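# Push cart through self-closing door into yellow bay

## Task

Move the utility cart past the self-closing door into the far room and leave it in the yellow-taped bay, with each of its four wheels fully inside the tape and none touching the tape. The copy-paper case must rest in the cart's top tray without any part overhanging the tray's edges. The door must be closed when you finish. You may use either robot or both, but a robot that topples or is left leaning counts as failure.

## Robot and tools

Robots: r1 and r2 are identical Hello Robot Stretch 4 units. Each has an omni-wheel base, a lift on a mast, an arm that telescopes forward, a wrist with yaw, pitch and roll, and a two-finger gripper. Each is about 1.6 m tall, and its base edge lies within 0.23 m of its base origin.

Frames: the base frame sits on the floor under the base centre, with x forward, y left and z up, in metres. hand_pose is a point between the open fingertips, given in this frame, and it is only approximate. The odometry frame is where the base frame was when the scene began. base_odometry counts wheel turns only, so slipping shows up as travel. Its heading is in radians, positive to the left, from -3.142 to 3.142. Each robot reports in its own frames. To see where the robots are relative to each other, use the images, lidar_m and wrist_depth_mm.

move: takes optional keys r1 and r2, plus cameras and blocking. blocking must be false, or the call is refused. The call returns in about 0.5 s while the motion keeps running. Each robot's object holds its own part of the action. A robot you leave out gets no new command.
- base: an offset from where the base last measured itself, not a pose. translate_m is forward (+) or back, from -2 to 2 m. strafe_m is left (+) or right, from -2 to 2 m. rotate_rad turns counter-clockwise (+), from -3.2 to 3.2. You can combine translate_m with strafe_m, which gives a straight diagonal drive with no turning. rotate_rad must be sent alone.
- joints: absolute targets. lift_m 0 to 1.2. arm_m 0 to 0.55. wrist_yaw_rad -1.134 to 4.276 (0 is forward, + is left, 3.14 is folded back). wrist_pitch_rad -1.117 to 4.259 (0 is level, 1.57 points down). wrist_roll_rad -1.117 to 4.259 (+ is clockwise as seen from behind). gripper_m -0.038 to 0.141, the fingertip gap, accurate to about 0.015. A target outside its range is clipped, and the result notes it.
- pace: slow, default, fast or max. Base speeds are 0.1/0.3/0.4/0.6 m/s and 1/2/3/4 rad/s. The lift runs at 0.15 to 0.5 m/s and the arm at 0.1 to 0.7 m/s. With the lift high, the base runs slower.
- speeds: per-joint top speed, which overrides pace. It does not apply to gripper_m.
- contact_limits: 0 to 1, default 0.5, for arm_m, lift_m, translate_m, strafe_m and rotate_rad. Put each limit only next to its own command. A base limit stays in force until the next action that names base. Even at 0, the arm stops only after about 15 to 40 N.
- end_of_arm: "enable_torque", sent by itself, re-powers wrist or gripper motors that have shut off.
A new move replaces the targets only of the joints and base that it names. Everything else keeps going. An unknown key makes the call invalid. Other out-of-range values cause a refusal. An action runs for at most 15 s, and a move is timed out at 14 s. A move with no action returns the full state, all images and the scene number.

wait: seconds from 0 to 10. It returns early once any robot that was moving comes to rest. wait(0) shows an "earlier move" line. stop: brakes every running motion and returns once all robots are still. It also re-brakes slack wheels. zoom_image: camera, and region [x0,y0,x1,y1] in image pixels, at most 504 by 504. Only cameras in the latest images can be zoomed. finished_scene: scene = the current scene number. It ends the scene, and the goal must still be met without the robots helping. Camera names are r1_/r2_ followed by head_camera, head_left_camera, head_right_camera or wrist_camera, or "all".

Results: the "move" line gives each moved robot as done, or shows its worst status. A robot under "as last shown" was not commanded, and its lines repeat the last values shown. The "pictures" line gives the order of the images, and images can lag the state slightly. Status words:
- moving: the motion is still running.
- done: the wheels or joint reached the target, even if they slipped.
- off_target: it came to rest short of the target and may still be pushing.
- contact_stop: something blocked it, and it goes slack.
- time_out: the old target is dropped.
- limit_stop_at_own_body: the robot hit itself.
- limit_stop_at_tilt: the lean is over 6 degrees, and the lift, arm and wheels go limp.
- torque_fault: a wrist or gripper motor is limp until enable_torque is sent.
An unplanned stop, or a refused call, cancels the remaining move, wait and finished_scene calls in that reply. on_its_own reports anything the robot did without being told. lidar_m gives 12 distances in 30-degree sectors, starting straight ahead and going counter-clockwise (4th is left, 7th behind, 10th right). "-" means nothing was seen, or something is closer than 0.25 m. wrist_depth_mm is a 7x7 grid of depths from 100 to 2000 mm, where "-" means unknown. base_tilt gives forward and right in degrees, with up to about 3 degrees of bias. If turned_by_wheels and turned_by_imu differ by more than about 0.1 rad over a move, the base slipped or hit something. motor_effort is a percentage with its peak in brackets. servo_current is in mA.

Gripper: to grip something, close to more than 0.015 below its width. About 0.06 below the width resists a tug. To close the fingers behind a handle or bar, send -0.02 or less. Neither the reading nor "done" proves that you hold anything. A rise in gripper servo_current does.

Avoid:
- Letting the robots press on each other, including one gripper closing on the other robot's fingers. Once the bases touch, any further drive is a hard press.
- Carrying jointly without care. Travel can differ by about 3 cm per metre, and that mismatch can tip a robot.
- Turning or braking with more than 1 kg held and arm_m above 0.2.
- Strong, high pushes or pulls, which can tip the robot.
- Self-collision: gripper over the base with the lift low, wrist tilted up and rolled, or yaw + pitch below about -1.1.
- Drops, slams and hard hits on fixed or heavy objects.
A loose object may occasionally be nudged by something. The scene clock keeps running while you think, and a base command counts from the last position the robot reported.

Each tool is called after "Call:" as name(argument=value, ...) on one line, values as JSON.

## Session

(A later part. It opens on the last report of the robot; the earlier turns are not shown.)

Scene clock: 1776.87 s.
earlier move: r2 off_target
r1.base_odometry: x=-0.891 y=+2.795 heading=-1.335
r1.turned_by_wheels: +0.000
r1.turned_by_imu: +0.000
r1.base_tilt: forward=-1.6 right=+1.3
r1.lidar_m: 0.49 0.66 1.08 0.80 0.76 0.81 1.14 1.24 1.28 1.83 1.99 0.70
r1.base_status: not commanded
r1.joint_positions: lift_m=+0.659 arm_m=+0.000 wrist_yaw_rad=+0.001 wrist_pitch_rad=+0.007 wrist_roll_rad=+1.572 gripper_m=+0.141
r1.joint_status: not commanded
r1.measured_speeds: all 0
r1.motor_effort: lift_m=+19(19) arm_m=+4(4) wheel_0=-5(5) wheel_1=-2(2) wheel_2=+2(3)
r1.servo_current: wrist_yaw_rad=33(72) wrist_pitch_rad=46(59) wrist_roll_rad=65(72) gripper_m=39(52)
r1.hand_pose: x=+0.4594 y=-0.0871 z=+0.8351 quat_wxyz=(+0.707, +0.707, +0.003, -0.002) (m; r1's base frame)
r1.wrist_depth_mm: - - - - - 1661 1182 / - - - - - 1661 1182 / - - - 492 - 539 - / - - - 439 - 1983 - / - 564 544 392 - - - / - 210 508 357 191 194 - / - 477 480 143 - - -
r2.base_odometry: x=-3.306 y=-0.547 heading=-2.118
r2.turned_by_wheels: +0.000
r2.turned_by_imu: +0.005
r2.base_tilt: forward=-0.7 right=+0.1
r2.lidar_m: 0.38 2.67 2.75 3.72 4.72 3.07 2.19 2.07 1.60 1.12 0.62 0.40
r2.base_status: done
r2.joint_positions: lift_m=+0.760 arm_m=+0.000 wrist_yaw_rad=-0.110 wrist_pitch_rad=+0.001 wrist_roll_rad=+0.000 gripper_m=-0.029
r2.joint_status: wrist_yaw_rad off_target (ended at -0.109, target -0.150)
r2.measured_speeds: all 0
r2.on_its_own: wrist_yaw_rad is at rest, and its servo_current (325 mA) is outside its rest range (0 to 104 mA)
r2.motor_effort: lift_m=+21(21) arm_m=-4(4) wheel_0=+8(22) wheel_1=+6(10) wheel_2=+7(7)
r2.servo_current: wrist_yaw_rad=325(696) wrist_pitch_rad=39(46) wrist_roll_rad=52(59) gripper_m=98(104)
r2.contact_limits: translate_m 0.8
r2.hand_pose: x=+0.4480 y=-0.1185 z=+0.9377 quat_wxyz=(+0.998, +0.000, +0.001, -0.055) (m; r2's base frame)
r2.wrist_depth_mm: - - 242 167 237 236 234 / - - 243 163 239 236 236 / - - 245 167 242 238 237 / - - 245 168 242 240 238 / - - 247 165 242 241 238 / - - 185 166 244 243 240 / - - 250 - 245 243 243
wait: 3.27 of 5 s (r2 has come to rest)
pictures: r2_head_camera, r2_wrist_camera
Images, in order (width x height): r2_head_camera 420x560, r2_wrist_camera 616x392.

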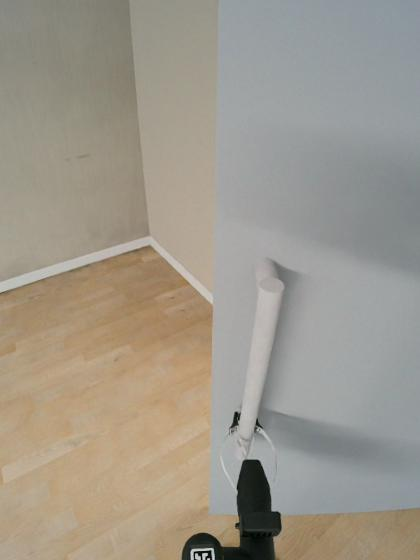

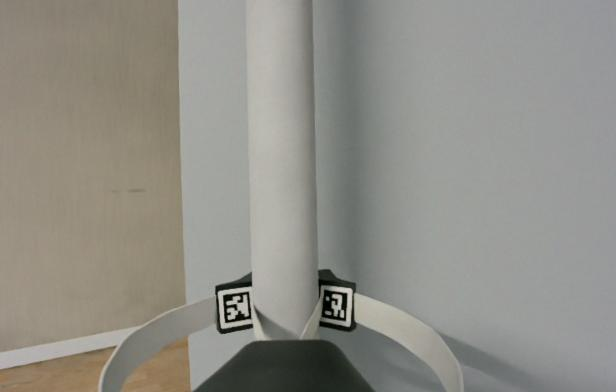

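Call:
move(r2={"base": {"translate_m": 0.279, "strafe_m": 0.014}, "joints": {"wrist_yaw_rad": -0.365}, "speeds": {"wrist_yaw_rad": 0.095}, "contact_limits": {"translate_m": 0.8}, "pace": "slow"}, blocking=false)

Call:
wait(seconds=5, cameras=["r2_wrist_camera", "r2_head_camera"])

Scene clock: 1789.40 s.
move: r2 moving
r1: as last shown
r1.lidar_m: 0.49 0.62 1.11 0.81 0.75 0.82 1.13 1.25 1.28 1.82 1.99 0.71
r1.motor_effort: lift_m=+19(19) arm_m=+4(4) wheel_0=-4(5) wheel_1=-2(2) wheel_2=+2(3)
r1.servo_current: wrist_yaw_rad=39(59) wrist_pitch_rad=52(52) wrist_roll_rad=52(52) gripper_m=46(46)
r1.wrist_depth_mm: - - - - - 1661 1138 / - - - - - 1618 1182 / - - - 492 - 544 - / - - - 436 - 1921 - / - 559 544 394 - - - / - 210 517 357 191 194 - / - 480 480 143 - - -
r2.base_odometry: x=-3.312 y=-0.558 heading=-2.116
r2.turned_by_wheels: +0.002
r2.turned_by_imu: +0.003
r2.base_tilt: forward=-0.6 right=+0.0
r2.lidar_m: 0.39 2.67 2.76 3.72 4.73 3.02 2.19 2.06 1.56 1.15 0.62 0.40
r2.base_status: translate_m moving; strafe_m moving
r2.joint_positions: lift_m=+0.760 arm_m=+0.000 wrist_yaw_rad=-0.143 wrist_pitch_rad=+0.001 wrist_roll_rad=+0.000 gripper_m=-0.029
r2.joint_status: wrist_yaw_rad moving
r2.measured_speeds: translate_m=+0.049 strafe_m=+0.003 rotate_rad=+0.002 lift_m=+0.000 arm_m=+0.000 wrist_yaw_rad=-0.081 wrist_pitch_rad=+0.000 wrist_roll_rad=+0.000
r2.motor_effort: lift_m=+21(21) arm_m=-3(4) wheel_0=+11(15) wheel_1=+7(8) wheel_2=+2(6)
r2.servo_current: wrist_yaw_rad=488(488) wrist_pitch_rad=39(46) wrist_roll_rad=52(59) gripper_m=98(104)
r2.contact_limits: translate_m 0.8
r2.hand_pose: x=+0.4439 y=-0.1276 z=+0.9377 quat_wxyz=(+0.997, +0.000, +0.001, -0.071) (m; r2's base frame)
r2.wrist_depth_mm: - - 240 238 238 237 236 / - - 241 240 240 239 236 / - - 243 173 240 239 237 / - - 244 172 242 240 239 / - - 246 172 243 242 241 / - - 181 166 244 244 243 / - 1863 249 - 246 244 244
pictures: none

Scene clock: 1792.97 s.
earlier move: r2 off_target
r1.base_odometry: x=-0.891 y=+2.795 heading=-1.335
r1.turned_by_wheels: +0.000
r1.turned_by_imu: +0.000
r1.base_tilt: forward=-1.6 right=+1.3
r1.lidar_m: 0.48 0.63 1.10 0.79 0.75 0.82 1.12 1.23 1.25 1.84 2.00 0.70
r1.base_status: not commanded
r1.joint_positions: lift_m=+0.659 arm_m=+0.000 wrist_yaw_rad=+0.001 wrist_pitch_rad=+0.007 wrist_roll_rad=+1.572 gripper_m=+0.141
r1.joint_status: not commanded
r1.measured_speeds: all 0
r1.motor_effort: lift_m=+19(19) arm_m=+4(4) wheel_0=-4(5) wheel_1=-2(2) wheel_2=+2(3)
r1.servo_current: wrist_yaw_rad=52(72) wrist_pitch_rad=46(59) wrist_roll_rad=59(65) gripper_m=39(52)
r1.hand_pose: x=+0.4594 y=-0.0871 z=+0.8351 quat_wxyz=(+0.707, +0.707, +0.003, -0.002) (m; r1's base frame)
r1.wrist_depth_mm: - - - - - 1618 1160 / - - - - - 1618 1182 / - - - 488 - 544 - / - - - 433 - 1983 - / - 559 544 392 - - - / - 210 508 357 191 194 - / - 477 480 142 - - -
r2.base_odometry: x=-3.438 y=-0.793 heading=-2.117
r2.turned_by_wheels: -0.001
r2.turned_by_imu: +0.005
r2.base_tilt: forward=-0.6 right=+0.1
r2.lidar_m: 0.46 2.42 2.53 3.41 4.86 3.34 2.40 2.32 1.39 0.83 0.51 0.37
r2.base_status: done
r2.joint_positions: lift_m=+0.760 arm_m=+0.000 wrist_yaw_rad=-0.335 wrist_pitch_rad=+0.001 wrist_roll_rad=+0.000 gripper_m=-0.029
r2.joint_status: wrist_yaw_rad off_target (ended at -0.334, target -0.365)
r2.measured_speeds: all 0
r2.on_its_own: wrist_yaw_rad is at rest, and its servo_current (202 mA) is outside its rest range (0 to 104 mA)
r2.motor_effort: lift_m=+21(21) arm_m=-3(4) wheel_0=+3(21) wheel_1=+4(9) wheel_2=+4(8)
r2.servo_current: wrist_yaw_rad=202(826) wrist_pitch_rad=39(52) wrist_roll_rad=39(59) gripper_m=98(104)
r2.contact_limits: translate_m 0.8
r2.hand_pose: x=+0.4144 y=-0.1775 z=+0.9377 quat_wxyz=(+0.986, +0.000, +0.001, -0.167) (m; r2's base frame)
r2.wrist_depth_mm: - - 244 163 237 232 228 / - - 245 164 237 232 230 / - - 248 164 239 235 231 / - - 249 166 240 236 233 / - - 249 166 241 236 234 / - - 185 166 179 237 235 / 1863 1808 253 - 243 237 236
wait: 3.57 of 5 s (r2 has come to rest)
pictures: r2_head_camera, r2_wrist_camera
Images, in order (width x height): r2_head_camera 420x560, r2_wrist_camera 616x392.

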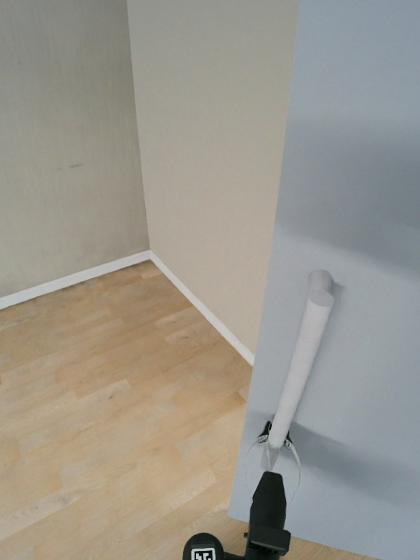

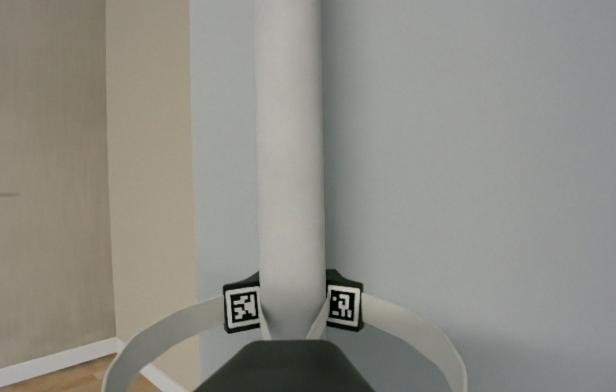

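Call:
move(r2={"base": {"translate_m": 0.285, "strafe_m": -0.062}, "joints": {"wrist_yaw_rad": -0.61}, "speeds": {"wrist_yaw_rad": 0.095}, "contact_limits": {"translate_m": 0.8}, "pace": "slow"}, blocking=false)

Call:
wait(seconds=5, cameras=["r2_wrist_camera", "r2_head_camera"])

Scene clock: 1800.07 s.
move: r2 moving
r1: as last shown
r1.lidar_m: 0.48 0.61 1.10 0.79 0.75 0.81 1.14 1.23 1.26 1.86 1.99 0.70
r1.motor_effort: lift_m=+19(19) arm_m=+4(4) wheel_0=-4(5) wheel_1=-2(2) wheel_2=+3(3)
r1.servo_current: wrist_yaw_rad=39(85) wrist_pitch_rad=52(52) wrist_roll_rad=52(52) gripper_m=46(46)
r1.wrist_depth_mm: - - - - - 1661 1160 / - - - - - 1661 1182 / - - - 492 - 539 - / - - - 439 - 1921 - / - 554 539 392 - - - / - 210 521 355 191 194 - / - 477 484 143 - - -
r2.base_odometry: x=-3.447 y=-0.802 heading=-2.115
r2.turned_by_wheels: +0.001
r2.turned_by_imu: +0.002
r2.base_tilt: forward=-0.6 right=+0.0
r2.lidar_m: 0.46 2.43 2.52 3.42 4.86 3.36 2.42 2.30 1.35 0.83 0.48 0.37
r2.base_status: translate_m moving; strafe_m moving
r2.joint_positions: lift_m=+0.760 arm_m=+0.000 wrist_yaw_rad=-0.367 wrist_pitch_rad=+0.001 wrist_roll_rad=+0.000 gripper_m=-0.029
r2.joint_status: wrist_yaw_rad moving
r2.measured_speeds: translate_m=+0.048 strafe_m=-0.011 rotate_rad=+0.001 lift_m=+0.000 arm_m=+0.000 wrist_yaw_rad=-0.071 wrist_pitch_rad=+0.000 wrist_roll_rad=+0.000
r2.motor_effort: lift_m=+21(21) arm_m=-3(4) wheel_0=+7(10) wheel_1=+4(5) wheel_2=+2(3)
r2.servo_current: wrist_yaw_rad=319(358) wrist_pitch_rad=39(46) wrist_roll_rad=46(59) gripper_m=98(104)
r2.contact_limits: translate_m 0.8
r2.hand_pose: x=+0.4088 y=-0.1850 z=+0.9377 quat_wxyz=(+0.983, +0.000, +0.001, -0.182) (m; r2's base frame)
r2.wrist_depth_mm: - - 243 165 236 233 229 / - - 245 166 237 234 231 / - - 247 166 239 234 232 / - - 246 167 240 237 234 / - - 249 166 241 237 235 / - - 182 166 241 239 236 / 1808 1863 252 - - 239 236
pictures: none

Scene clock: 1803.73 s.
earlier move: r2 off_target
r1.base_odometry: x=-0.891 y=+2.795 heading=-1.335
r1.turned_by_wheels: +0.000
r1.turned_by_imu: +0.000
r1.base_tilt: forward=-1.6 right=+1.3
r1.lidar_m: 0.48 0.62 1.13 0.80 0.77 0.80 1.14 1.24 1.29 1.83 1.99 0.72
r1.base_status: not commanded
r1.joint_positions: lift_m=+0.659 arm_m=+0.000 wrist_yaw_rad=+0.001 wrist_pitch_rad=+0.007 wrist_roll_rad=+1.572 gripper_m=+0.141
r1.joint_status: not commanded
r1.measured_speeds: all 0
r1.motor_effort: lift_m=+19(19) arm_m=+4(4) wheel_0=-4(5) wheel_1=-2(2) wheel_2=+3(3)
r1.servo_current: wrist_yaw_rad=52(85) wrist_pitch_rad=52(59) wrist_roll_rad=52(72) gripper_m=46(52)
r1.hand_pose: x=+0.4594 y=-0.0871 z=+0.8351 quat_wxyz=(+0.707, +0.707, +0.003, -0.002) (m; r1's base frame)
r1.wrist_depth_mm: - - - - - 1618 1160 / - - - - - 1708 1182 / - - - 488 - 535 - / - - - 442 - 1921 - / - 559 544 394 - - - / - 210 512 357 190 195 - / - 480 484 143 - - -
r2.base_odometry: x=-3.639 y=-1.004 heading=-2.117
r2.turned_by_wheels: -0.001
r2.turned_by_imu: +0.003
r2.base_tilt: forward=-0.6 right=+0.1
r2.lidar_m: 1.07 2.19 2.30 3.14 5.05 3.75 2.64 2.52 1.08 0.57 0.44 0.35
r2.base_status: done
r2.joint_positions: lift_m=+0.760 arm_m=+0.000 wrist_yaw_rad=-0.588 wrist_pitch_rad=+0.001 wrist_roll_rad=+0.000 gripper_m=-0.029
r2.joint_status: wrist_yaw_rad off_target (ended at -0.587, target -0.610)
r2.measured_speeds: all 0
r2.on_its_own: wrist_yaw_rad is at rest, and its servo_current (143 mA) is outside its rest range (0 to 104 mA)
r2.motor_effort: lift_m=+21(21) arm_m=-3(4) wheel_0=-3(14) wheel_1=+4(8) wheel_2=+2(7)
r2.servo_current: wrist_yaw_rad=143(644) wrist_pitch_rad=39(52) wrist_roll_rad=46(65) gripper_m=91(104)
r2.contact_limits: translate_m 0.8
r2.hand_pose: x=+0.3625 y=-0.2326 z=+0.9377 quat_wxyz=(+0.957, +0.000, +0.001, -0.290) (m; r2's base frame)
r2.wrist_depth_mm: - - 245 162 236 230 225 / - - 247 163 236 231 226 / - - 249 163 239 233 228 / - - 249 167 239 235 229 / - - 252 165 241 236 229 / - - 184 167 181 236 232 / - - 255 - 242 236 233
wait: 3.67 of 5 s (r2 has come to rest)
pictures: r2_head_camera, r2_wrist_camera
Images, in order (width x height): r2_head_camera 420x560, r2_wrist_camera 616x392.

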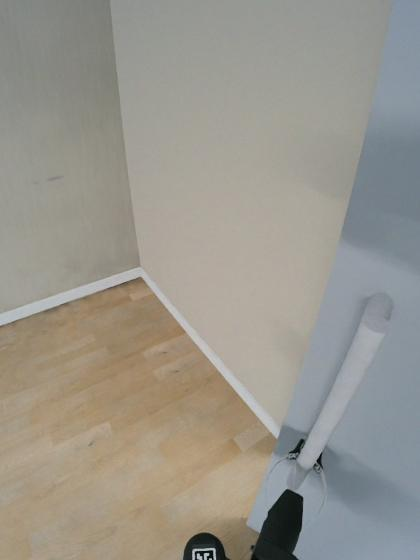

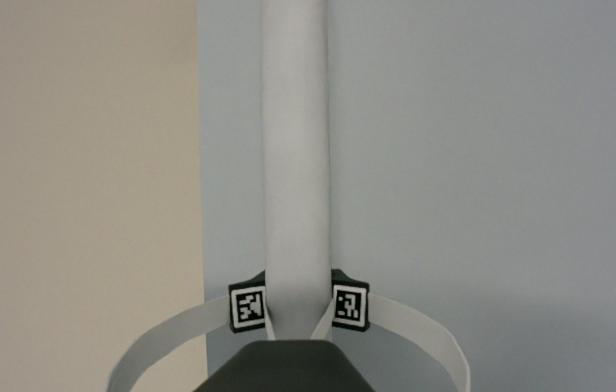

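Call:
move(r2={"base": {"translate_m": 0.209, "strafe_m": -0.103}, "joints": {"wrist_yaw_rad": -0.80}, "speeds": {"wrist_yaw_rad": 0.09}, "contact_limits": {"translate_m": 0.6}, "pace": "slow"}, blocking=false)

Call:
wait(seconds=5, cameras=["r2_wrist_camera", "r2_head_camera"])

Scene clock: 1812.17 s.
move: r2 moving
r1: as last shown
r1.lidar_m: 0.48 0.64 1.10 0.77 0.76 0.79 1.12 1.24 1.29 1.83 1.99 0.71
r1.motor_effort: lift_m=+19(19) arm_m=+4(4) wheel_0=-4(5) wheel_1=-2(2) wheel_2=+2(3)
r1.servo_current: wrist_yaw_rad=52(72) wrist_pitch_rad=52(59) wrist_roll_rad=52(59) gripper_m=39(46)
r1.wrist_depth_mm: - - - - - 1618 1138 / - - - - - 1708 1160 / - - - 492 - 544 - / - - - 436 - 1983 - / - 564 544 392 - - - / - 210 508 357 191 195 - / - 477 477 142 - - -
r2.base_odometry: x=-3.651 y=-1.012 heading=-2.116
r2.turned_by_wheels: +0.001
r2.turned_by_imu: +0.001
r2.base_tilt: forward=-0.6 right=+0.1
r2.lidar_m: 1.07 2.20 2.29 3.15 5.08 3.73 2.66 2.52 1.10 0.56 0.45 0.35
r2.base_status: translate_m moving; strafe_m moving
r2.joint_positions: lift_m=+0.760 arm_m=+0.000 wrist_yaw_rad=-0.618 wrist_pitch_rad=+0.001 wrist_roll_rad=+0.000 gripper_m=-0.029
r2.joint_status: wrist_yaw_rad moving
r2.measured_speeds: translate_m=+0.050 strafe_m=-0.023 rotate_rad=+0.004 lift_m=+0.000 arm_m=+0.000 wrist_yaw_rad=-0.078 wrist_pitch_rad=+0.000 wrist_roll_rad=+0.000
r2.motor_effort: lift_m=+21(21) arm_m=-3(4) wheel_0=+0(4) wheel_1=+5(5) wheel_2=-1(3)
r2.servo_current: wrist_yaw_rad=228(228) wrist_pitch_rad=39(46) wrist_roll_rad=59(59) gripper_m=104(104)
r2.contact_limits: translate_m 0.6
r2.hand_pose: x=+0.3553 y=-0.2384 z=+0.9377 quat_wxyz=(+0.953, +0.000, +0.000, -0.304) (m; r2's base frame)
r2.wrist_depth_mm: - - 244 163 236 231 227 / - - 247 164 236 232 228 / - - 248 164 238 233 229 / - - 249 166 239 234 230 / - - 251 166 242 236 232 / - - 184 167 181 236 234 / - - 254 - 243 236 235
pictures: none

Scene clock: 1815.17 s.
earlier move: r2 done
r1.base_odometry: x=-0.891 y=+2.795 heading=-1.335
r1.turned_by_wheels: +0.000
r1.turned_by_imu: +0.000
r1.base_tilt: forward=-1.6 right=+1.3
r1.lidar_m: 0.50 0.63 1.09 0.81 0.76 0.81 1.15 1.24 1.25 1.83 2.00 0.71
r1.base_status: not commanded
r1.joint_positions: lift_m=+0.659 arm_m=+0.000 wrist_yaw_rad=+0.001 wrist_pitch_rad=+0.007 wrist_roll_rad=+1.572 gripper_m=+0.141
r1.joint_status: not commanded
r1.measured_speeds: all 0
r1.motor_effort: lift_m=+19(19) arm_m=+4(4) wheel_0=-4(5) wheel_1=-2(2) wheel_2=+2(3)
r1.servo_current: wrist_yaw_rad=65(78) wrist_pitch_rad=52(59) wrist_roll_rad=33(72) gripper_m=46(52)
r1.hand_pose: x=+0.4594 y=-0.0871 z=+0.8351 quat_wxyz=(+0.707, +0.707, +0.003, -0.002) (m; r1's base frame)
r1.wrist_depth_mm: - - - - - 1661 1138 / - - - - - 1661 1160 / - - - 492 - 539 - / - - - 433 - 1983 - / - 564 539 394 - - - / - 211 512 355 190 195 - / - 480 480 142 - - -
r2.base_odometry: x=-3.836 y=-1.129 heading=-2.117
r2.turned_by_wheels: -0.001
r2.turned_by_imu: +0.001
r2.base_tilt: forward=-0.6 right=+0.1
r2.lidar_m: 0.79 2.08 2.15 2.94 5.25 3.90 2.80 2.30 0.72 0.48 0.39 0.33
r2.base_status: done
r2.joint_positions: lift_m=+0.760 arm_m=+0.000 wrist_yaw_rad=-0.792 wrist_pitch_rad=+0.001 wrist_roll_rad=+0.000 gripper_m=-0.029
r2.joint_status: all done
r2.measured_speeds: all 0
r2.motor_effort: lift_m=+21(21) arm_m=-4(4) wheel_0=-5(9) wheel_1=+5(7) wheel_2=-2(6)
r2.servo_current: wrist_yaw_rad=59(364) wrist_pitch_rad=39(46) wrist_roll_rad=59(59) gripper_m=98(104)
r2.contact_limits: translate_m 0.6
r2.hand_pose: x=+0.3114 y=-0.2666 z=+0.9377 quat_wxyz=(+0.923, +0.000, +0.000, -0.386) (m; r2's base frame)
r2.wrist_depth_mm: - 473 248 163 236 230 224 / - 473 248 164 236 229 226 / - 469 252 166 238 231 226 / - 477 252 166 238 233 228 / - 477 254 167 240 234 229 / - 477 187 166 179 236 232 / - - 257 - 243 234 231
wait: 3.00 of 5 s (r2 has come to rest)
pictures: r2_head_camera, r2_wrist_camera
Images, in order (width x height): r2_head_camera 420x560, r2_wrist_camera 616x392.

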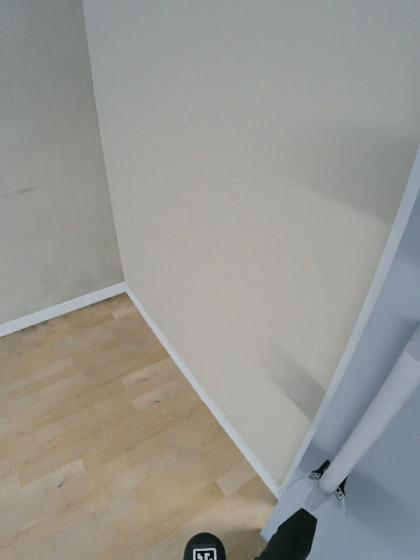

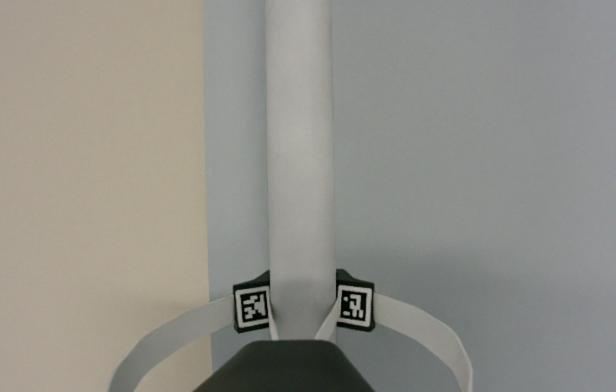

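Call:
move(r2={"base": {"translate_m": 0.097, "strafe_m": -0.076}, "joints": {"wrist_yaw_rad": -0.89}, "speeds": {"wrist_yaw_rad": 0.07}, "contact_limits": {"translate_m": 0.3}, "pace": "slow"}, blocking=false)

Call:
wait(seconds=4, cameras=["r2_wrist_camera", "r2_head_camera"])

Scene clock: 1832.53 s.
move: r2 moving
r1: as last shown
r1.lidar_m: 0.48 0.64 1.13 0.82 0.76 0.80 1.14 1.24 1.25 1.86 1.99 0.69
r1.motor_effort: lift_m=+19(19) arm_m=+4(4) wheel_0=-5(5) wheel_1=-2(2) wheel_2=+2(3)
r1.servo_current: wrist_yaw_rad=46(59) wrist_pitch_rad=46(52) wrist_roll_rad=72(72) gripper_m=46(52)
r1.wrist_depth_mm: - - - - - 1708 1160 / - - - - - 1661 1182 / - - - 492 - 530 - / - - - 436 - 1983 - / - 559 544 394 - - - / - 210 512 357 190 195 - / - 480 488 143 - - -
r2.base_odometry: x=-3.848 y=-1.134 heading=-2.117
r2.turned_by_wheels: -0.001
r2.turned_by_imu: +0.000
r2.base_tilt: forward=-0.6 right=+0.1
r2.lidar_m: 0.79 2.08 2.16 2.93 5.26 3.88 2.78 2.26 0.74 0.45 0.39 0.33
r2.base_status: translate_m moving; strafe_m moving
r2.joint_positions: lift_m=+0.760 arm_m=+0.000 wrist_yaw_rad=-0.816 wrist_pitch_rad=+0.001 wrist_roll_rad=+0.000 gripper_m=-0.029
r2.joint_status: wrist_yaw_rad moving
r2.measured_speeds: translate_m=+0.041 strafe_m=-0.032 rotate_rad=+0.003 lift_m=+0.000 arm_m=+0.000 wrist_yaw_rad=-0.074 wrist_pitch_rad=+0.000 wrist_roll_rad=+0.000
r2.motor_effort: lift_m=+21(21) arm_m=-3(4) wheel_0=+0(5) wheel_1=-6(6) wheel_2=-6(7)
r2.servo_current: wrist_yaw_rad=78(124) wrist_pitch_rad=46(46) wrist_roll_rad=46(59) gripper_m=91(104)
r2.contact_limits: translate_m 0.3
r2.hand_pose: x=+0.3048 y=-0.2700 z=+0.9377 quat_wxyz=(+0.918, +0.000, +0.000, -0.397) (m; r2's base frame)
r2.wrist_depth_mm: - 455 247 162 236 231 226 / - 459 249 165 236 230 227 / - 462 250 164 239 233 228 / - 466 251 168 239 234 229 / - 466 253 165 241 234 230 / - 469 186 167 182 235 232 / - - 255 - 242 235 233
pictures: none

Scene clock: 1834.47 s.
earlier move: r2 done
r1.base_odometry: x=-0.891 y=+2.795 heading=-1.335
r1.turned_by_wheels: +0.000
r1.turned_by_imu: +0.000
r1.base_tilt: forward=-1.6 right=+1.3
r1.lidar_m: 0.49 0.58 1.10 0.80 0.76 0.80 1.12 1.23 1.26 1.83 2.00 0.70
r1.base_status: not commanded
r1.joint_positions: lift_m=+0.659 arm_m=+0.000 wrist_yaw_rad=+0.001 wrist_pitch_rad=+0.007 wrist_roll_rad=+1.572 gripper_m=+0.141
r1.joint_status: not commanded
r1.measured_speeds: all 0
r1.motor_effort: lift_m=+19(19) arm_m=+4(4) wheel_0=-5(5) wheel_1=-2(2) wheel_2=+2(3)
r1.servo_current: wrist_yaw_rad=59(65) wrist_pitch_rad=52(59) wrist_roll_rad=46(72) gripper_m=46(52)
r1.hand_pose: x=+0.4594 y=-0.0871 z=+0.8351 quat_wxyz=(+0.707, +0.707, +0.003, -0.002) (m; r1's base frame)
r1.wrist_depth_mm: 1983 - - - - 1661 1138 / - - - - - 1661 1160 / - - - 492 - 539 - / - - - 436 - 1921 - / - 559 539 392 - - - / - 209 512 357 191 195 - / - 480 480 142 - - -
r2.base_odometry: x=-3.951 y=-1.173 heading=-2.118
r2.turned_by_wheels: +0.000
r2.turned_by_imu: +0.000
r2.base_tilt: forward=-0.7 right=+0.1
r2.lidar_m: 0.64 1.69 2.14 2.90 5.36 3.94 2.84 1.84 0.63 0.41 0.35 0.33
r2.base_status: done
r2.joint_positions: lift_m=+0.760 arm_m=+0.000 wrist_yaw_rad=-0.887 wrist_pitch_rad=+0.001 wrist_roll_rad=+0.000 gripper_m=-0.029
r2.joint_status: all done
r2.measured_speeds: all 0
r2.motor_effort: lift_m=+21(21) arm_m=-4(4) wheel_0=-6(14) wheel_1=-3(7) wheel_2=-3(8)
r2.servo_current: wrist_yaw_rad=46(124) wrist_pitch_rad=39(46) wrist_roll_rad=46(59) gripper_m=91(104)
r2.contact_limits: translate_m 0.3
r2.hand_pose: x=+0.2853 y=-0.2788 z=+0.9377 quat_wxyz=(+0.903, +0.000, +0.000, -0.429) (m; r2's base frame)
r2.wrist_depth_mm: 340 324 249 163 234 228 222 / 342 325 252 165 235 227 223 / 343 325 254 165 236 229 224 / 345 329 254 166 239 230 225 / 347 330 255 167 239 232 226 / 349 332 186 167 179 232 228 / 353 334 304 - 241 231 229
wait: 1.93 of 4 s (r2 has come to rest)
pictures: r2_head_camera, r2_wrist_camera
Images, in order (width x height): r2_head_camera 420x560, r2_wrist_camera 616x392.

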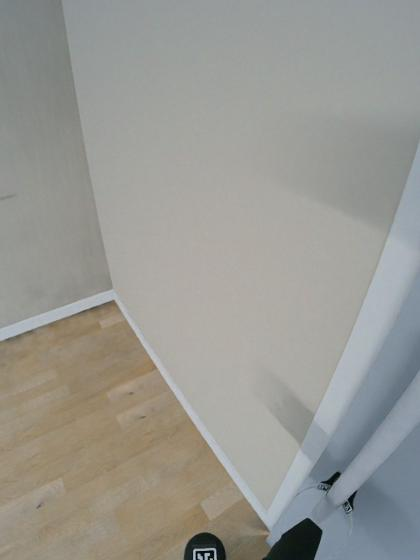

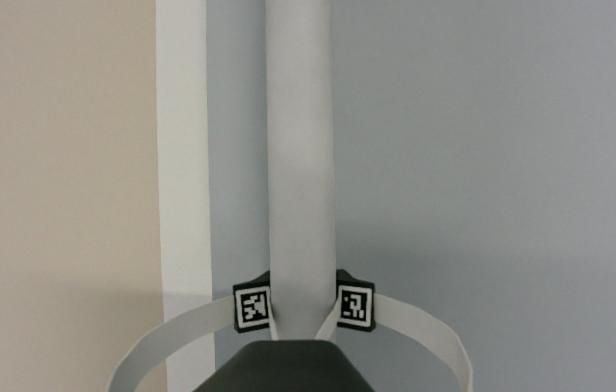

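Call:
move(r2={"base": {"translate_m": 0.054, "strafe_m": -0.05}, "joints": {"wrist_yaw_rad": -0.948}, "speeds": {"wrist_yaw_rad": 0.07}, "contact_limits": {"translate_m": 0.25}, "pace": "slow"}, blocking=false)

Call:
wait(seconds=3, cameras=["r2_wrist_camera", "r2_head_camera"])

Scene clock: 1845.67 s.
move: r2 moving
r1: as last shown
r1.base_tilt: forward=-1.6 right=+1.2
r1.lidar_m: 0.48 0.61 1.11 0.81 0.76 0.82 1.13 1.23 1.27 1.83 1.99 0.71
r1.motor_effort: lift_m=+19(19) arm_m=+4(4) wheel_0=-4(5) wheel_1=-2(2) wheel_2=+2(3)
r1.servo_current: wrist_yaw_rad=46(59) wrist_pitch_rad=46(59) wrist_roll_rad=52(65) gripper_m=46(46)
r1.wrist_depth_mm: 1983 - - - - 1618 1160 / - - - - - 1661 1160 / - - - 496 - 539 - / - - - 436 - 1983 - / - 559 544 394 - - - / - 210 517 355 190 194 - / - 477 480 143 - - -
r2.base_odometry: x=-3.964 y=-1.176 heading=-2.118
r2.turned_by_wheels: -0.001
r2.turned_by_imu: +0.000
r2.base_tilt: forward=-0.7 right=+0.1
r2.lidar_m: 0.64 1.65 2.12 2.88 5.38 3.96 2.84 1.83 0.62 0.42 0.34 0.32
r2.base_status: translate_m moving; strafe_m moving
r2.joint_positions: lift_m=+0.760 arm_m=+0.000 wrist_yaw_rad=-0.908 wrist_pitch_rad=+0.001 wrist_roll_rad=+0.000 gripper_m=-0.029
r2.joint_status: wrist_yaw_rad moving
r2.measured_speeds: translate_m=+0.038 strafe_m=-0.034 rotate_rad=+0.002 lift_m=+0.000 arm_m=+0.000 wrist_yaw_rad=-0.079 wrist_pitch_rad=+0.000 wrist_roll_rad=+0.000
r2.motor_effort: lift_m=+21(21) arm_m=-3(4) wheel_0=+3(5) wheel_1=-4(6) wheel_2=-7(7)
r2.servo_current: wrist_yaw_rad=72(117) wrist_pitch_rad=39(39) wrist_roll_rad=46(59) gripper_m=91(104)
r2.contact_limits: translate_m 0.25
r2.hand_pose: x=+0.2794 y=-0.2811 z=+0.9377 quat_wxyz=(+0.899, +0.000, +0.000, -0.439) (m; r2's base frame)
r2.wrist_depth_mm: 325 309 248 162 234 227 222 / 325 312 250 163 236 227 224 / 327 312 252 164 237 229 225 / 329 317 252 167 238 231 226 / 332 315 254 166 239 232 228 / 336 320 186 167 181 232 229 / 338 325 294 - 242 231 230
pictures: none

Scene clock: 1847.13 s.
earlier move: r2 done
r1.base_odometry: x=-0.891 y=+2.795 heading=-1.335
r1.turned_by_wheels: +0.000
r1.turned_by_imu: +0.000
r1.base_tilt: forward=-1.6 right=+1.3
r1.lidar_m: 0.48 0.62 1.12 0.78 0.75 0.81 1.12 1.24 1.25 1.84 1.99 0.72
r1.base_status: not commanded
r1.joint_positions: lift_m=+0.659 arm_m=+0.000 wrist_yaw_rad=+0.001 wrist_pitch_rad=+0.007 wrist_roll_rad=+1.572 gripper_m=+0.141
r1.joint_status: not commanded
r1.measured_speeds: all 0
r1.motor_effort: lift_m=+19(19) arm_m=+4(4) wheel_0=-5(5) wheel_1=-2(2) wheel_2=+3(3)
r1.servo_current: wrist_yaw_rad=39(65) wrist_pitch_rad=52(59) wrist_roll_rad=39(65) gripper_m=46(46)
r1.hand_pose: x=+0.4594 y=-0.0871 z=+0.8351 quat_wxyz=(+0.707, +0.707, +0.003, -0.002) (m; r1's base frame)
r1.wrist_depth_mm: 1921 - - - - 1661 1138 / - - - - - 1661 1160 / - - - 488 - 539 - / - - - 439 - 1983 - / - 559 544 389 - - - / - 209 512 353 191 195 - / - 484 480 142 - - -
r2.base_odometry: x=-4.022 y=-1.193 heading=-2.118
r2.turned_by_wheels: +0.000
r2.turned_by_imu: +0.000
r2.base_tilt: forward=-0.7 right=+0.0
r2.lidar_m: 0.55 1.45 2.09 2.87 5.43 3.96 2.82 1.57 0.56 0.37 0.32 0.30
r2.base_status: done
r2.joint_positions: lift_m=+0.760 arm_m=+0.000 wrist_yaw_rad=-0.947 wrist_pitch_rad=+0.001 wrist_roll_rad=+0.000 gripper_m=-0.029
r2.joint_status: all done
r2.measured_speeds: all 0
r2.motor_effort: lift_m=+20(21) arm_m=-4(4) wheel_0=+8(12) wheel_1=-4(7) wheel_2=-8(8)
r2.servo_current: wrist_yaw_rad=39(117) wrist_pitch_rad=39(46) wrist_roll_rad=46(59) gripper_m=98(104)
r2.contact_limits: translate_m 0.25
r2.hand_pose: x=+0.2684 y=-0.2852 z=+0.9377 quat_wxyz=(+0.890, +0.000, +0.000, -0.456) (m; r2's base frame)
r2.wrist_depth_mm: 251 229 236 151 224 217 212 / 252 230 237 152 224 220 213 / 253 231 238 154 226 220 216 / 255 234 240 153 228 221 216 / 258 236 241 154 229 222 218 / 259 237 186 155 180 224 218 / 260 241 244 - 230 223 220
wait: 1.47 of 3 s (r2 has come to rest)
pictures: r2_head_camera, r2_wrist_camera
Images, in order (width x height): r2_head_camera 420x560, r2_wrist_camera 616x392.

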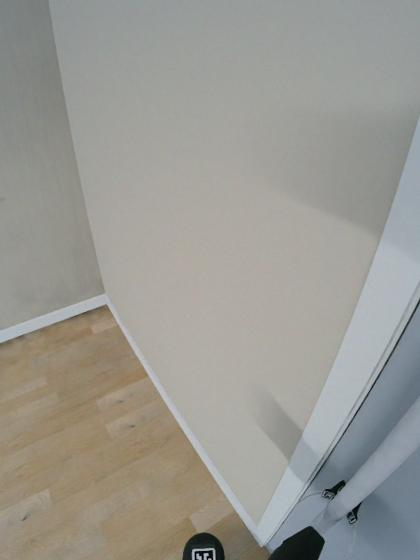

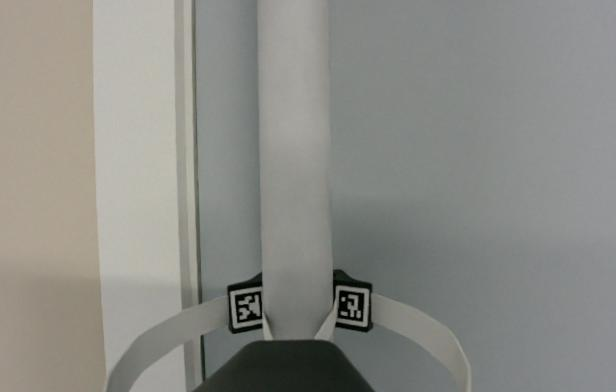

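Call:
move(r2={"base": {"translate_m": 0.013, "strafe_m": -0.022}, "contact_limits": {"strafe_m": 0.25}, "pace": "slow"}, blocking=false)

Call:
wait(seconds=1.5, cameras=["r2_wrist_camera", "r2_head_camera"])

Scene clock: 1856.80 s.
move: r2 moving
r1: as last shown
r1.base_tilt: forward=-1.6 right=+1.2
r1.lidar_m: 0.47 0.62 1.10 0.82 0.77 0.81 1.14 1.22 1.27 1.84 1.99 0.72
r1.motor_effort: lift_m=+19(19) arm_m=+3(4) wheel_0=-4(5) wheel_1=-2(2) wheel_2=+2(3)
r1.servo_current: wrist_yaw_rad=52(72) wrist_pitch_rad=52(59) wrist_roll_rad=33(59) gripper_m=46(46)
r1.wrist_depth_mm: 1983 - - - - 1661 1160 / - - - - - 1708 1182 / - - - 492 - 539 - / - - - 436 - 1921 - / - 554 544 392 - - - / - 211 517 355 191 195 - / - 477 484 143 - - -
r2.base_odometry: x=-4.034 y=-1.193 heading=-2.118
r2.turned_by_wheels: +0.000
r2.turned_by_imu: +0.001
r2.base_tilt: forward=-0.7 right=+0.0
r2.lidar_m: 0.53 1.41 2.13 2.87 5.45 3.99 2.84 1.54 0.55 0.37 0.31 0.31
r2.base_status: translate_m moving; strafe_m moving
r2.joint_positions: lift_m=+0.760 arm_m=+0.000 wrist_yaw_rad=-0.953 wrist_pitch_rad=+0.001 wrist_roll_rad=+0.000 gripper_m=-0.029
r2.joint_status: not commanded
r2.measured_speeds: translate_m=+0.022 strafe_m=-0.038 rotate_rad=+0.008 lift_m=+0.000 arm_m=+0.000 wrist_yaw_rad=-0.054 wrist_pitch_rad=+0.000 wrist_roll_rad=+0.000
r2.motor_effort: lift_m=+21(21) arm_m=-1(4) wheel_0=+19(19) wheel_1=-7(8) wheel_2=-10(11)
r2.servo_current: wrist_yaw_rad=52(52) wrist_pitch_rad=46(46) wrist_roll_rad=59(59) gripper_m=72(104)
r2.contact_limits: strafe_m 0.25
r2.hand_pose: x=+0.2666 y=-0.2857 z=+0.9377 quat_wxyz=(+0.889, +0.000, +0.000, -0.459) (m; r2's base frame)
r2.wrist_depth_mm: 241 221 229 144 216 211 206 / 241 221 229 145 217 212 208 / 243 223 231 145 219 213 210 / 245 223 233 146 220 214 210 / 246 226 233 148 220 216 211 / 249 228 184 148 179 216 212 / 250 226 237 - 223 216 213
pictures: none

Scene clock: 1857.47 s.
earlier move: r2 contact_stop
r1.base_odometry: x=-0.891 y=+2.795 heading=-1.335
r1.turned_by_wheels: +0.000
r1.turned_by_imu: +0.000
r1.base_tilt: forward=-1.5 right=+1.3
r1.lidar_m: 0.49 0.61 1.12 0.81 0.77 0.80 1.13 1.23 1.26 1.84 2.00 0.69
r1.base_status: not commanded
r1.joint_positions: lift_m=+0.659 arm_m=+0.000 wrist_yaw_rad=+0.001 wrist_pitch_rad=+0.007 wrist_roll_rad=+1.572 gripper_m=+0.141
r1.joint_status: not commanded
r1.measured_speeds: all 0
r1.motor_effort: lift_m=+19(19) arm_m=+4(4) wheel_0=-5(5) wheel_1=-2(2) wheel_2=+3(3)
r1.servo_current: wrist_yaw_rad=46(72) wrist_pitch_rad=46(59) wrist_roll_rad=65(65) gripper_m=46(46)
r1.hand_pose: x=+0.4594 y=-0.0871 z=+0.8351 quat_wxyz=(+0.707, +0.707, +0.003, -0.002) (m; r1's base frame)
r1.wrist_depth_mm: 1921 - - - - 1576 1182 / - - - - - 1661 1160 / - - - 488 - 544 - / - - - 439 - - - / - 554 539 392 - - - / - 210 508 355 191 194 - / - 484 480 143 - - -
r2.base_odometry: x=-4.025 y=-1.193 heading=-2.083
r2.turned_by_wheels: +0.035
r2.turned_by_imu: +0.033
r2.base_tilt: forward=-0.7 right=+0.1
r2.lidar_m: 0.52 1.65 2.12 2.99 5.44 3.83 2.81 1.37 0.52 0.38 0.29 0.34
r2.base_status: translate_m contact_stop (by the wheels' count: +0.002 of +0.013); strafe_m contact_stop (by the wheels' count: -0.003 of -0.022)
r2.joint_positions: lift_m=+0.760 arm_m=+0.000 wrist_yaw_rad=-0.958 wrist_pitch_rad=+0.001 wrist_roll_rad=+0.000 gripper_m=-0.029
r2.joint_status: not commanded
r2.measured_speeds: all 0
r2.on_its_own: the wheels are slack since a contact_stop
r2.motor_effort: lift_m=+20(21) arm_m=+4(5) wheel_0=+0(26) wheel_1=+0(9) wheel_2=+0(11)
r2.servo_current: wrist_yaw_rad=65(72) wrist_pitch_rad=39(46) wrist_roll_rad=46(59) gripper_m=65(104)
r2.contact_limits: strafe_m 0.25
r2.hand_pose: x=+0.2652 y=-0.2862 z=+0.9377 quat_wxyz=(+0.887, +0.000, +0.000, -0.461) (m; r2's base frame)
r2.wrist_depth_mm: 253 232 236 152 223 216 212 / 254 233 237 152 225 217 213 / 255 233 239 153 225 219 214 / 258 236 241 155 228 220 215 / 259 238 241 156 228 221 216 / 262 238 183 155 181 222 216 / 263 255 237 - 229 222 219
wait: 0.67 of 1.5 s (r2 has come to rest)
pictures: r2_head_camera, r2_wrist_camera
Images, in order (width x height): r2_head_camera 420x560, r2_wrist_camera 616x392.

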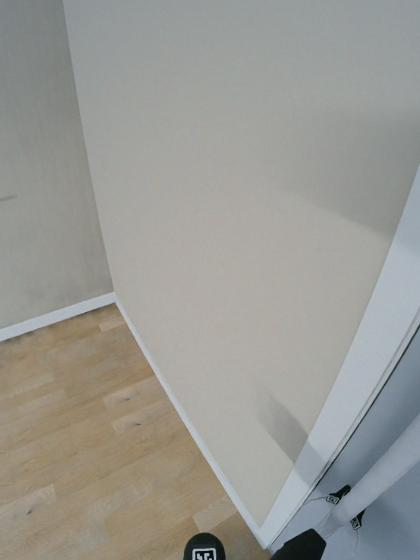

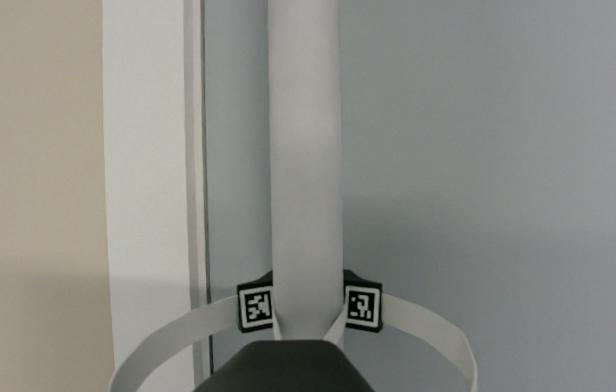

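Call:
stop()

Call:
move(r2={"joints": {"gripper_m": 0.12}}, blocking=false)

Call:
wait(seconds=3, cameras=["r2_wrist_camera", "r1_head_camera"])

Scene clock: 1862.77 s.
stop: r2's wheels hold again
r1.base_odometry: x=-0.891 y=+2.795 heading=-1.335
r1.turned_by_wheels: +0.000
r1.turned_by_imu: +0.000
r1.base_tilt: forward=-1.6 right=+1.3
r1.lidar_m: 0.48 0.61 1.11 0.80 0.75 0.80 1.13 1.23 1.29 1.85 1.98 0.73
r1.base_status: not commanded
r1.joint_positions: lift_m=+0.659 arm_m=+0.000 wrist_yaw_rad=+0.001 wrist_pitch_rad=+0.007 wrist_roll_rad=+1.572 gripper_m=+0.141
r1.joint_status: not commanded
r1.measured_speeds: all 0
r1.motor_effort: lift_m=+19(19) arm_m=+4(4) wheel_0=-4(5) wheel_1=-2(2) wheel_2=+2(3)
r1.servo_current: wrist_yaw_rad=39(72) wrist_pitch_rad=46(59) wrist_roll_rad=59(65) gripper_m=46(46)
r1.hand_pose: x=+0.4594 y=-0.0871 z=+0.8351 quat_wxyz=(+0.707, +0.707, +0.003, -0.002) (m; r1's base frame)
r1.wrist_depth_mm: 1983 - - - - 1661 1160 / - - - - - 1618 1160 / - - - 492 - 539 - / - - - 439 - 1921 - / - 554 544 394 - - - / - 210 517 355 191 193 - / - 477 480 143 - - -
r2.base_odometry: x=-4.025 y=-1.193 heading=-2.083
r2.turned_by_wheels: +0.000
r2.turned_by_imu: +0.000
r2.base_tilt: forward=-0.7 right=+0.1
r2.lidar_m: 0.53 1.62 2.14 2.98 5.44 3.82 2.83 1.38 0.51 0.39 0.30 0.32
r2.base_status: translate_m contact_stop (by the wheels' count: +0.002 of +0.013); strafe_m contact_stop (by the wheels' count: -0.003 of -0.022)
r2.joint_positions: lift_m=+0.760 arm_m=+0.000 wrist_yaw_rad=-0.958 wrist_pitch_rad=+0.001 wrist_roll_rad=+0.000 gripper_m=-0.029
r2.joint_status: not commanded
r2.measured_speeds: all 0
r2.motor_effort: lift_m=+21(21) arm_m=+4(5) wheel_0=+0(26) wheel_1=+0(9) wheel_2=+0(11)
r2.servo_current: wrist_yaw_rad=59(72) wrist_pitch_rad=39(46) wrist_roll_rad=39(59) gripper_m=59(104)
r2.contact_limits: strafe_m 0.25
r2.hand_pose: x=+0.2652 y=-0.2862 z=+0.9377 quat_wxyz=(+0.887, +0.000, +0.000, -0.461) (m; r2's base frame)
r2.wrist_depth_mm: 253 232 236 152 224 216 213 / 255 232 238 151 225 218 213 / 257 234 239 153 226 219 214 / 258 236 240 155 228 220 215 / 259 237 241 156 229 220 216 / 260 238 184 155 181 222 216 / 264 255 237 - 229 221 219
pictures: none

Scene clock: 1863.27 s.
move: r2 moving
r1: as last shown
r1.lidar_m: 0.46 0.64 1.10 0.81 0.75 0.79 1.10 1.24 1.27 1.83 1.99 0.70
r1.servo_current: wrist_yaw_rad=52(52) wrist_pitch_rad=59(59) wrist_roll_rad=52(65) gripper_m=46(52)
r1.wrist_depth_mm: 1983 - - - - 1661 1160 / - - - - - 1661 1160 / - - - 492 - 539 - / - - - 439 - 1983 - / - 554 544 394 - - - / - 209 512 355 191 195 - / - 480 480 142 - - -
r2.base_odometry: x=-4.025 y=-1.193 heading=-2.083
r2.turned_by_wheels: +0.000
r2.turned_by_imu: +0.000
r2.base_tilt: forward=-0.7 right=+0.1
r2.lidar_m: 0.56 1.67 2.12 2.97 5.42 3.86 2.85 1.36 0.52 0.36 0.31 0.30
r2.base_status: not commanded
r2.joint_positions: lift_m=+0.760 arm_m=+0.000 wrist_yaw_rad=-0.958 wrist_pitch_rad=+0.001 wrist_roll_rad=+0.000 gripper_m=-0.003
r2.joint_status: gripper_m moving
r2.measured_speeds: all 0
r2.motor_effort: lift_m=+21(21) arm_m=+4(4) wheel_0=+0(1) wheel_1=+0(0) wheel_2=+0(1)
r2.servo_current: wrist_yaw_rad=65(78) wrist_pitch_rad=39(46) wrist_roll_rad=59(59) gripper_m=111(111)
r2.contact_limits: strafe_m 0.25
r2.hand_pose: x=+0.2652 y=-0.2862 z=+0.9377 quat_wxyz=(+0.887, +0.000, +0.000, -0.461) (m; r2's base frame)
r2.wrist_depth_mm: 254 232 237 152 224 217 212 / 255 232 239 152 226 219 213 / 257 235 240 153 226 220 214 / 259 236 241 156 228 222 216 / 262 236 242 157 229 222 217 / 263 238 185 155 183 223 217 / 264 241 236 - 230 223 220
pictures: none

Scene clock: 1865.00 s.
earlier move: r2 done
r1.base_odometry: x=-0.891 y=+2.795 heading=-1.335
r1.turned_by_wheels: +0.000
r1.turned_by_imu: +0.000
r1.base_tilt: forward=-1.6 right=+1.2
r1.lidar_m: 0.49 0.62 1.10 0.81 0.76 0.81 1.14 1.24 1.28 1.81 2.00 0.70
r1.base_status: not commanded
r1.joint_positions: lift_m=+0.659 arm_m=+0.000 wrist_yaw_rad=+0.001 wrist_pitch_rad=+0.007 wrist_roll_rad=+1.572 gripper_m=+0.141
r1.joint_status: not commanded
r1.measured_speeds: all 0
r1.motor_effort: lift_m=+19(19) arm_m=+4(4) wheel_0=-5(5) wheel_1=-2(2) wheel_2=+2(3)
r1.servo_current: wrist_yaw_rad=39(65) wrist_pitch_rad=46(59) wrist_roll_rad=39(65) gripper_m=46(52)
r1.hand_pose: x=+0.4594 y=-0.0871 z=+0.8351 quat_wxyz=(+0.707, +0.707, +0.003, -0.002) (m; r1's base frame)
r1.wrist_depth_mm: 1983 - - - - 1618 1160 / - - - - - 1708 1182 / - - - 496 - 539 - / - - - 436 - 1921 - / - 559 544 394 - - - / - 209 517 357 190 195 - / - 477 480 142 - - -
r2.base_odometry: x=-4.025 y=-1.193 heading=-2.083
r2.turned_by_wheels: +0.000
r2.turned_by_imu: +0.000
r2.base_tilt: forward=-0.7 right=+0.0
r2.lidar_m: 0.56 1.66 2.12 2.96 5.43 3.84 2.81 1.36 0.52 0.38 0.30 0.32
r2.base_status: not commanded
r2.joint_positions: lift_m=+0.760 arm_m=+0.000 wrist_yaw_rad=-0.958 wrist_pitch_rad=+0.001 wrist_roll_rad=+0.000 gripper_m=+0.120
r2.joint_status: all done
r2.measured_speeds: all 0
r2.motor_effort: lift_m=+21(21) arm_m=+4(5) wheel_0=+1(1) wheel_1=+0(1) wheel_2=+0(1)
r2.servo_current: wrist_yaw_rad=65(78) wrist_pitch_rad=46(46) wrist_roll_rad=39(59) gripper_m=52(124)
r2.contact_limits: strafe_m 0.25
r2.hand_pose: x=+0.2652 y=-0.2862 z=+0.9377 quat_wxyz=(+0.887, +0.000, +0.000, -0.461) (m; r2's base frame)
r2.wrist_depth_mm: 255 233 237 152 224 216 213 / 256 234 240 153 225 220 213 / 258 234 241 156 227 220 216 / 259 236 241 154 229 221 216 / 262 238 242 157 229 222 217 / 263 239 191 156 190 223 217 / 265 242 245 - 230 223 220
wait: 1.73 of 3 s (r2 has come to rest)
pictures: r1_head_camera, r2_wrist_camera
Images, in order (width x height): r1_head_camera 420x560, r2_wrist_camera 616x392.

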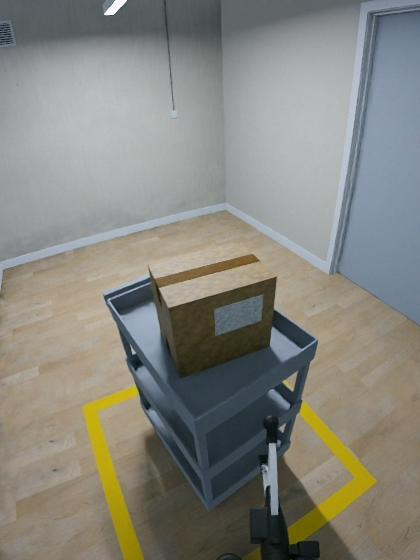

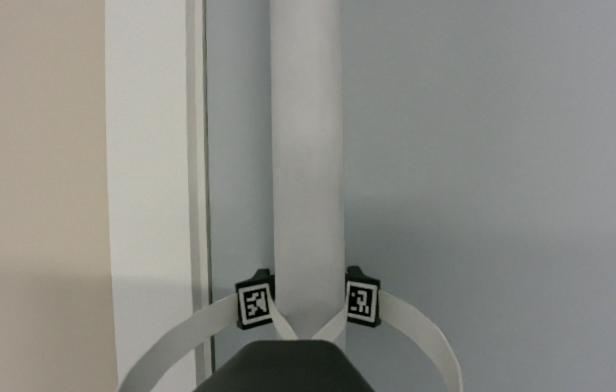

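Call:
wait(seconds=0.5, cameras=["r2_wrist_camera", "r2_head_camera"])

Scene clock: 1868.67 s.
r1.base_odometry: x=-0.891 y=+2.795 heading=-1.335
r1.turned_by_wheels: +0.000
r1.turned_by_imu: +0.000
r1.base_tilt: forward=-1.6 right=+1.3
r1.lidar_m: 0.47 0.59 1.11 0.81 0.76 0.81 1.15 1.23 1.26 1.82 1.99 0.72
r1.base_status: not commanded
r1.joint_positions: lift_m=+0.659 arm_m=+0.000 wrist_yaw_rad=+0.001 wrist_pitch_rad=+0.007 wrist_roll_rad=+1.572 gripper_m=+0.141
r1.joint_status: not commanded
r1.measured_speeds: all 0
r1.motor_effort: lift_m=+19(19) arm_m=+4(4) wheel_0=-5(5) wheel_1=-2(2) wheel_2=+2(3)
r1.servo_current: wrist_yaw_rad=39(65) wrist_pitch_rad=52(59) wrist_roll_rad=46(65) gripper_m=46(52)
r1.hand_pose: x=+0.4594 y=-0.0871 z=+0.8351 quat_wxyz=(+0.707, +0.707, +0.003, -0.002) (m; r1's base frame)
r1.wrist_depth_mm: 1921 - - - - 1708 1138 / - - - - - 1661 1182 / - - - 492 - 539 - / - - - 439 - 1921 - / - 559 544 392 - - - / - 209 517 357 191 195 - / - 480 480 143 - - -
r2.base_odometry: x=-4.025 y=-1.193 heading=-2.083
r2.turned_by_wheels: +0.000
r2.turned_by_imu: +0.000
r2.base_tilt: forward=-0.7 right=+0.0
r2.lidar_m: 0.55 1.65 2.12 2.99 5.42 3.84 2.81 1.39 0.54 0.37 0.29 0.30
r2.base_status: not commanded
r2.joint_positions: lift_m=+0.760 arm_m=+0.000 wrist_yaw_rad=-0.958 wrist_pitch_rad=+0.001 wrist_roll_rad=+0.000 gripper_m=+0.120
r2.joint_status: all done
r2.measured_speeds: all 0
r2.motor_effort: lift_m=+21(21) arm_m=+4(5) wheel_0=+0(1) wheel_1=+0(1) wheel_2=+0(1)
r2.servo_current: wrist_yaw_rad=72(78) wrist_pitch_rad=39(46) wrist_roll_rad=39(59) gripper_m=59(124)
r2.contact_limits: strafe_m 0.25
r2.hand_pose: x=+0.2652 y=-0.2862 z=+0.9377 quat_wxyz=(+0.887, +0.000, +0.000, -0.461) (m; r2's base frame)
r2.wrist_depth_mm: 255 234 238 152 224 218 211 / 256 234 239 153 226 218 213 / 258 235 240 156 228 220 215 / 259 236 241 154 229 221 216 / 260 238 242 157 229 223 217 / 264 240 190 155 190 224 218 / 265 241 245 - 230 223 219
wait: 0.50 s; at rest from the start
pictures: r2_head_camera, r2_wrist_camera
Images, in order (width x height): r2_head_camera 420x560, r2_wrist_camera 616x392.

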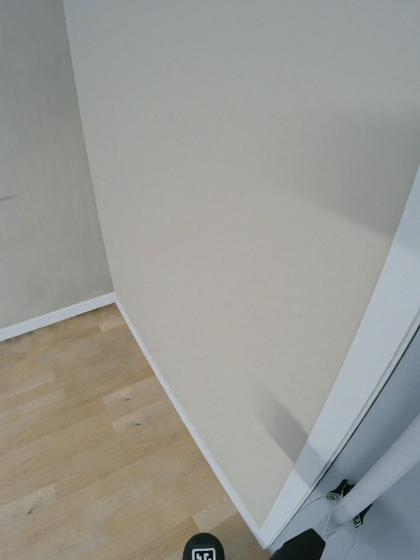

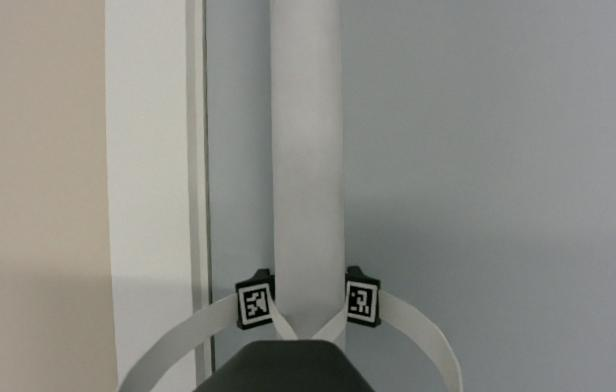

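Call:
move(r2={"base": {"translate_m": -0.008, "strafe_m": 0.012}, "pace": "slow"}, blocking=false)

Call:
wait(seconds=1.5, cameras=["r2_wrist_camera"])

Scene clock: 1877.37 s.
move: r2 moving
r1: as last shown
r1.lidar_m: 0.47 0.62 1.11 0.78 0.77 0.81 1.14 1.25 1.26 1.85 1.98 0.74
r1.motor_effort: lift_m=+19(19) arm_m=+4(4) wheel_0=-4(5) wheel_1=-2(2) wheel_2=+2(3)
r1.servo_current: wrist_yaw_rad=59(59) wrist_pitch_rad=52(52) wrist_roll_rad=46(52) gripper_m=39(52)
r1.wrist_depth_mm: 1983 - - - - 1618 1138 / - - - - - 1661 1182 / - - - 488 - 539 - / - - - 436 - 1983 - / - 559 554 392 - - - / - 210 508 357 190 195 - / - 477 480 143 - - -
r2.base_odometry: x=-4.014 y=-1.192 heading=-2.082
r2.turned_by_wheels: +0.001
r2.turned_by_imu: +0.001
r2.base_tilt: forward=-0.7 right=+0.1
r2.lidar_m: 0.56 1.70 2.13 2.94 5.42 3.84 2.81 1.41 0.52 0.40 0.32 0.33
r2.base_status: translate_m moving; strafe_m moving
r2.joint_positions: lift_m=+0.760 arm_m=+0.000 wrist_yaw_rad=-0.953 wrist_pitch_rad=+0.001 wrist_roll_rad=+0.000 gripper_m=+0.120
r2.joint_status: not commanded
r2.measured_speeds: translate_m=-0.015 strafe_m=+0.022 rotate_rad=+0.001 lift_m=+0.000 arm_m=+0.000 wrist_yaw_rad=+0.018 wrist_pitch_rad=+0.000 wrist_roll_rad=+0.000
r2.motor_effort: lift_m=+21(21) arm_m=+4(5) wheel_0=-1(11) wheel_1=+2(5) wheel_2=+4(7)
r2.servo_current: wrist_yaw_rad=52(78) wrist_pitch_rad=39(46) wrist_roll_rad=46(52) gripper_m=52(59)
r2.hand_pose: x=+0.2666 y=-0.2857 z=+0.9377 quat_wxyz=(+0.889, +0.000, +0.000, -0.459) (m; r2's base frame)
r2.wrist_depth_mm: 271 246 248 163 234 225 219 / 272 247 249 166 234 226 220 / 273 248 250 166 236 228 222 / 274 250 252 166 236 229 223 / 277 252 248 167 237 229 224 / 278 253 195 167 191 230 225 / 281 268 249 - 240 229 227
pictures: none

Scene clock: 1877.90 s.
earlier move: r2 done
r1.base_odometry: x=-0.891 y=+2.795 heading=-1.335
r1.turned_by_wheels: +0.000
r1.turned_by_imu: +0.000
r1.base_tilt: forward=-1.6 right=+1.2
r1.lidar_m: 0.48 0.60 1.10 0.82 0.77 0.81 1.15 1.24 1.25 1.86 1.99 0.70
r1.base_status: not commanded
r1.joint_positions: lift_m=+0.659 arm_m=+0.000 wrist_yaw_rad=+0.001 wrist_pitch_rad=+0.007 wrist_roll_rad=+1.572 gripper_m=+0.141
r1.joint_status: not commanded
r1.measured_speeds: all 0
r1.motor_effort: lift_m=+19(19) arm_m=+4(4) wheel_0=-4(5) wheel_1=-2(2) wheel_2=+2(3)
r1.servo_current: wrist_yaw_rad=39(59) wrist_pitch_rad=52(52) wrist_roll_rad=52(59) gripper_m=52(52)
r1.hand_pose: x=+0.4594 y=-0.0871 z=+0.8351 quat_wxyz=(+0.707, +0.707, +0.003, -0.002) (m; r1's base frame)
r1.wrist_depth_mm: 1921 - - - - 1618 1160 / - - - - - 1661 1160 / - - - 492 - 535 - / - - - 436 - 1983 - / - 554 539 392 - - - / - 211 508 355 191 194 - / - 480 480 143 - - -
r2.base_odometry: x=-4.011 y=-1.192 heading=-2.082
r2.turned_by_wheels: +0.000
r2.turned_by_imu: +0.000
r2.base_tilt: forward=-0.7 right=+0.0
r2.lidar_m: 0.55 1.70 2.11 2.96 5.42 3.85 2.82 1.40 0.53 0.41 0.31 0.34
r2.base_status: done
r2.joint_positions: lift_m=+0.760 arm_m=+0.000 wrist_yaw_rad=-0.951 wrist_pitch_rad=+0.001 wrist_roll_rad=+0.000 gripper_m=+0.120
r2.joint_status: not commanded
r2.measured_speeds: all 0
r2.motor_effort: lift_m=+21(21) arm_m=+4(5) wheel_0=+0(11) wheel_1=+5(5) wheel_2=+6(7)
r2.servo_current: wrist_yaw_rad=52(78) wrist_pitch_rad=39(52) wrist_roll_rad=46(52) gripper_m=52(59)
r2.hand_pose: x=+0.2673 y=-0.2855 z=+0.9377 quat_wxyz=(+0.889, +0.000, +0.000, -0.458) (m; r2's base frame)
r2.wrist_depth_mm: 272 250 249 167 236 228 221 / 276 251 251 167 236 229 223 / 278 251 253 168 237 229 225 / 277 254 254 168 238 232 224 / 281 271 249 169 240 232 226 / 283 272 201 170 198 233 228 / 286 273 252 - 243 232 229
wait: 0.53 of 1.5 s (r2 has come to rest)
pictures: r2_wrist_camera
Images, in order (width x height): r2_wrist_camera 616x392.

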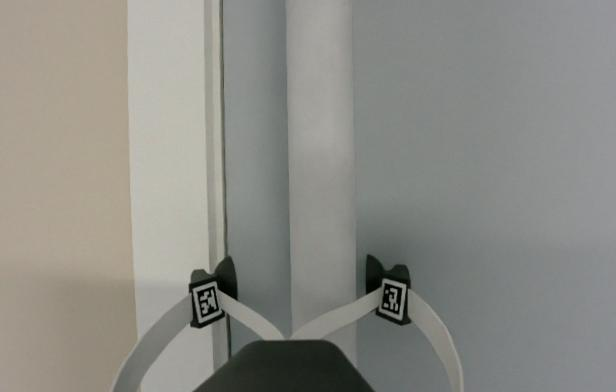

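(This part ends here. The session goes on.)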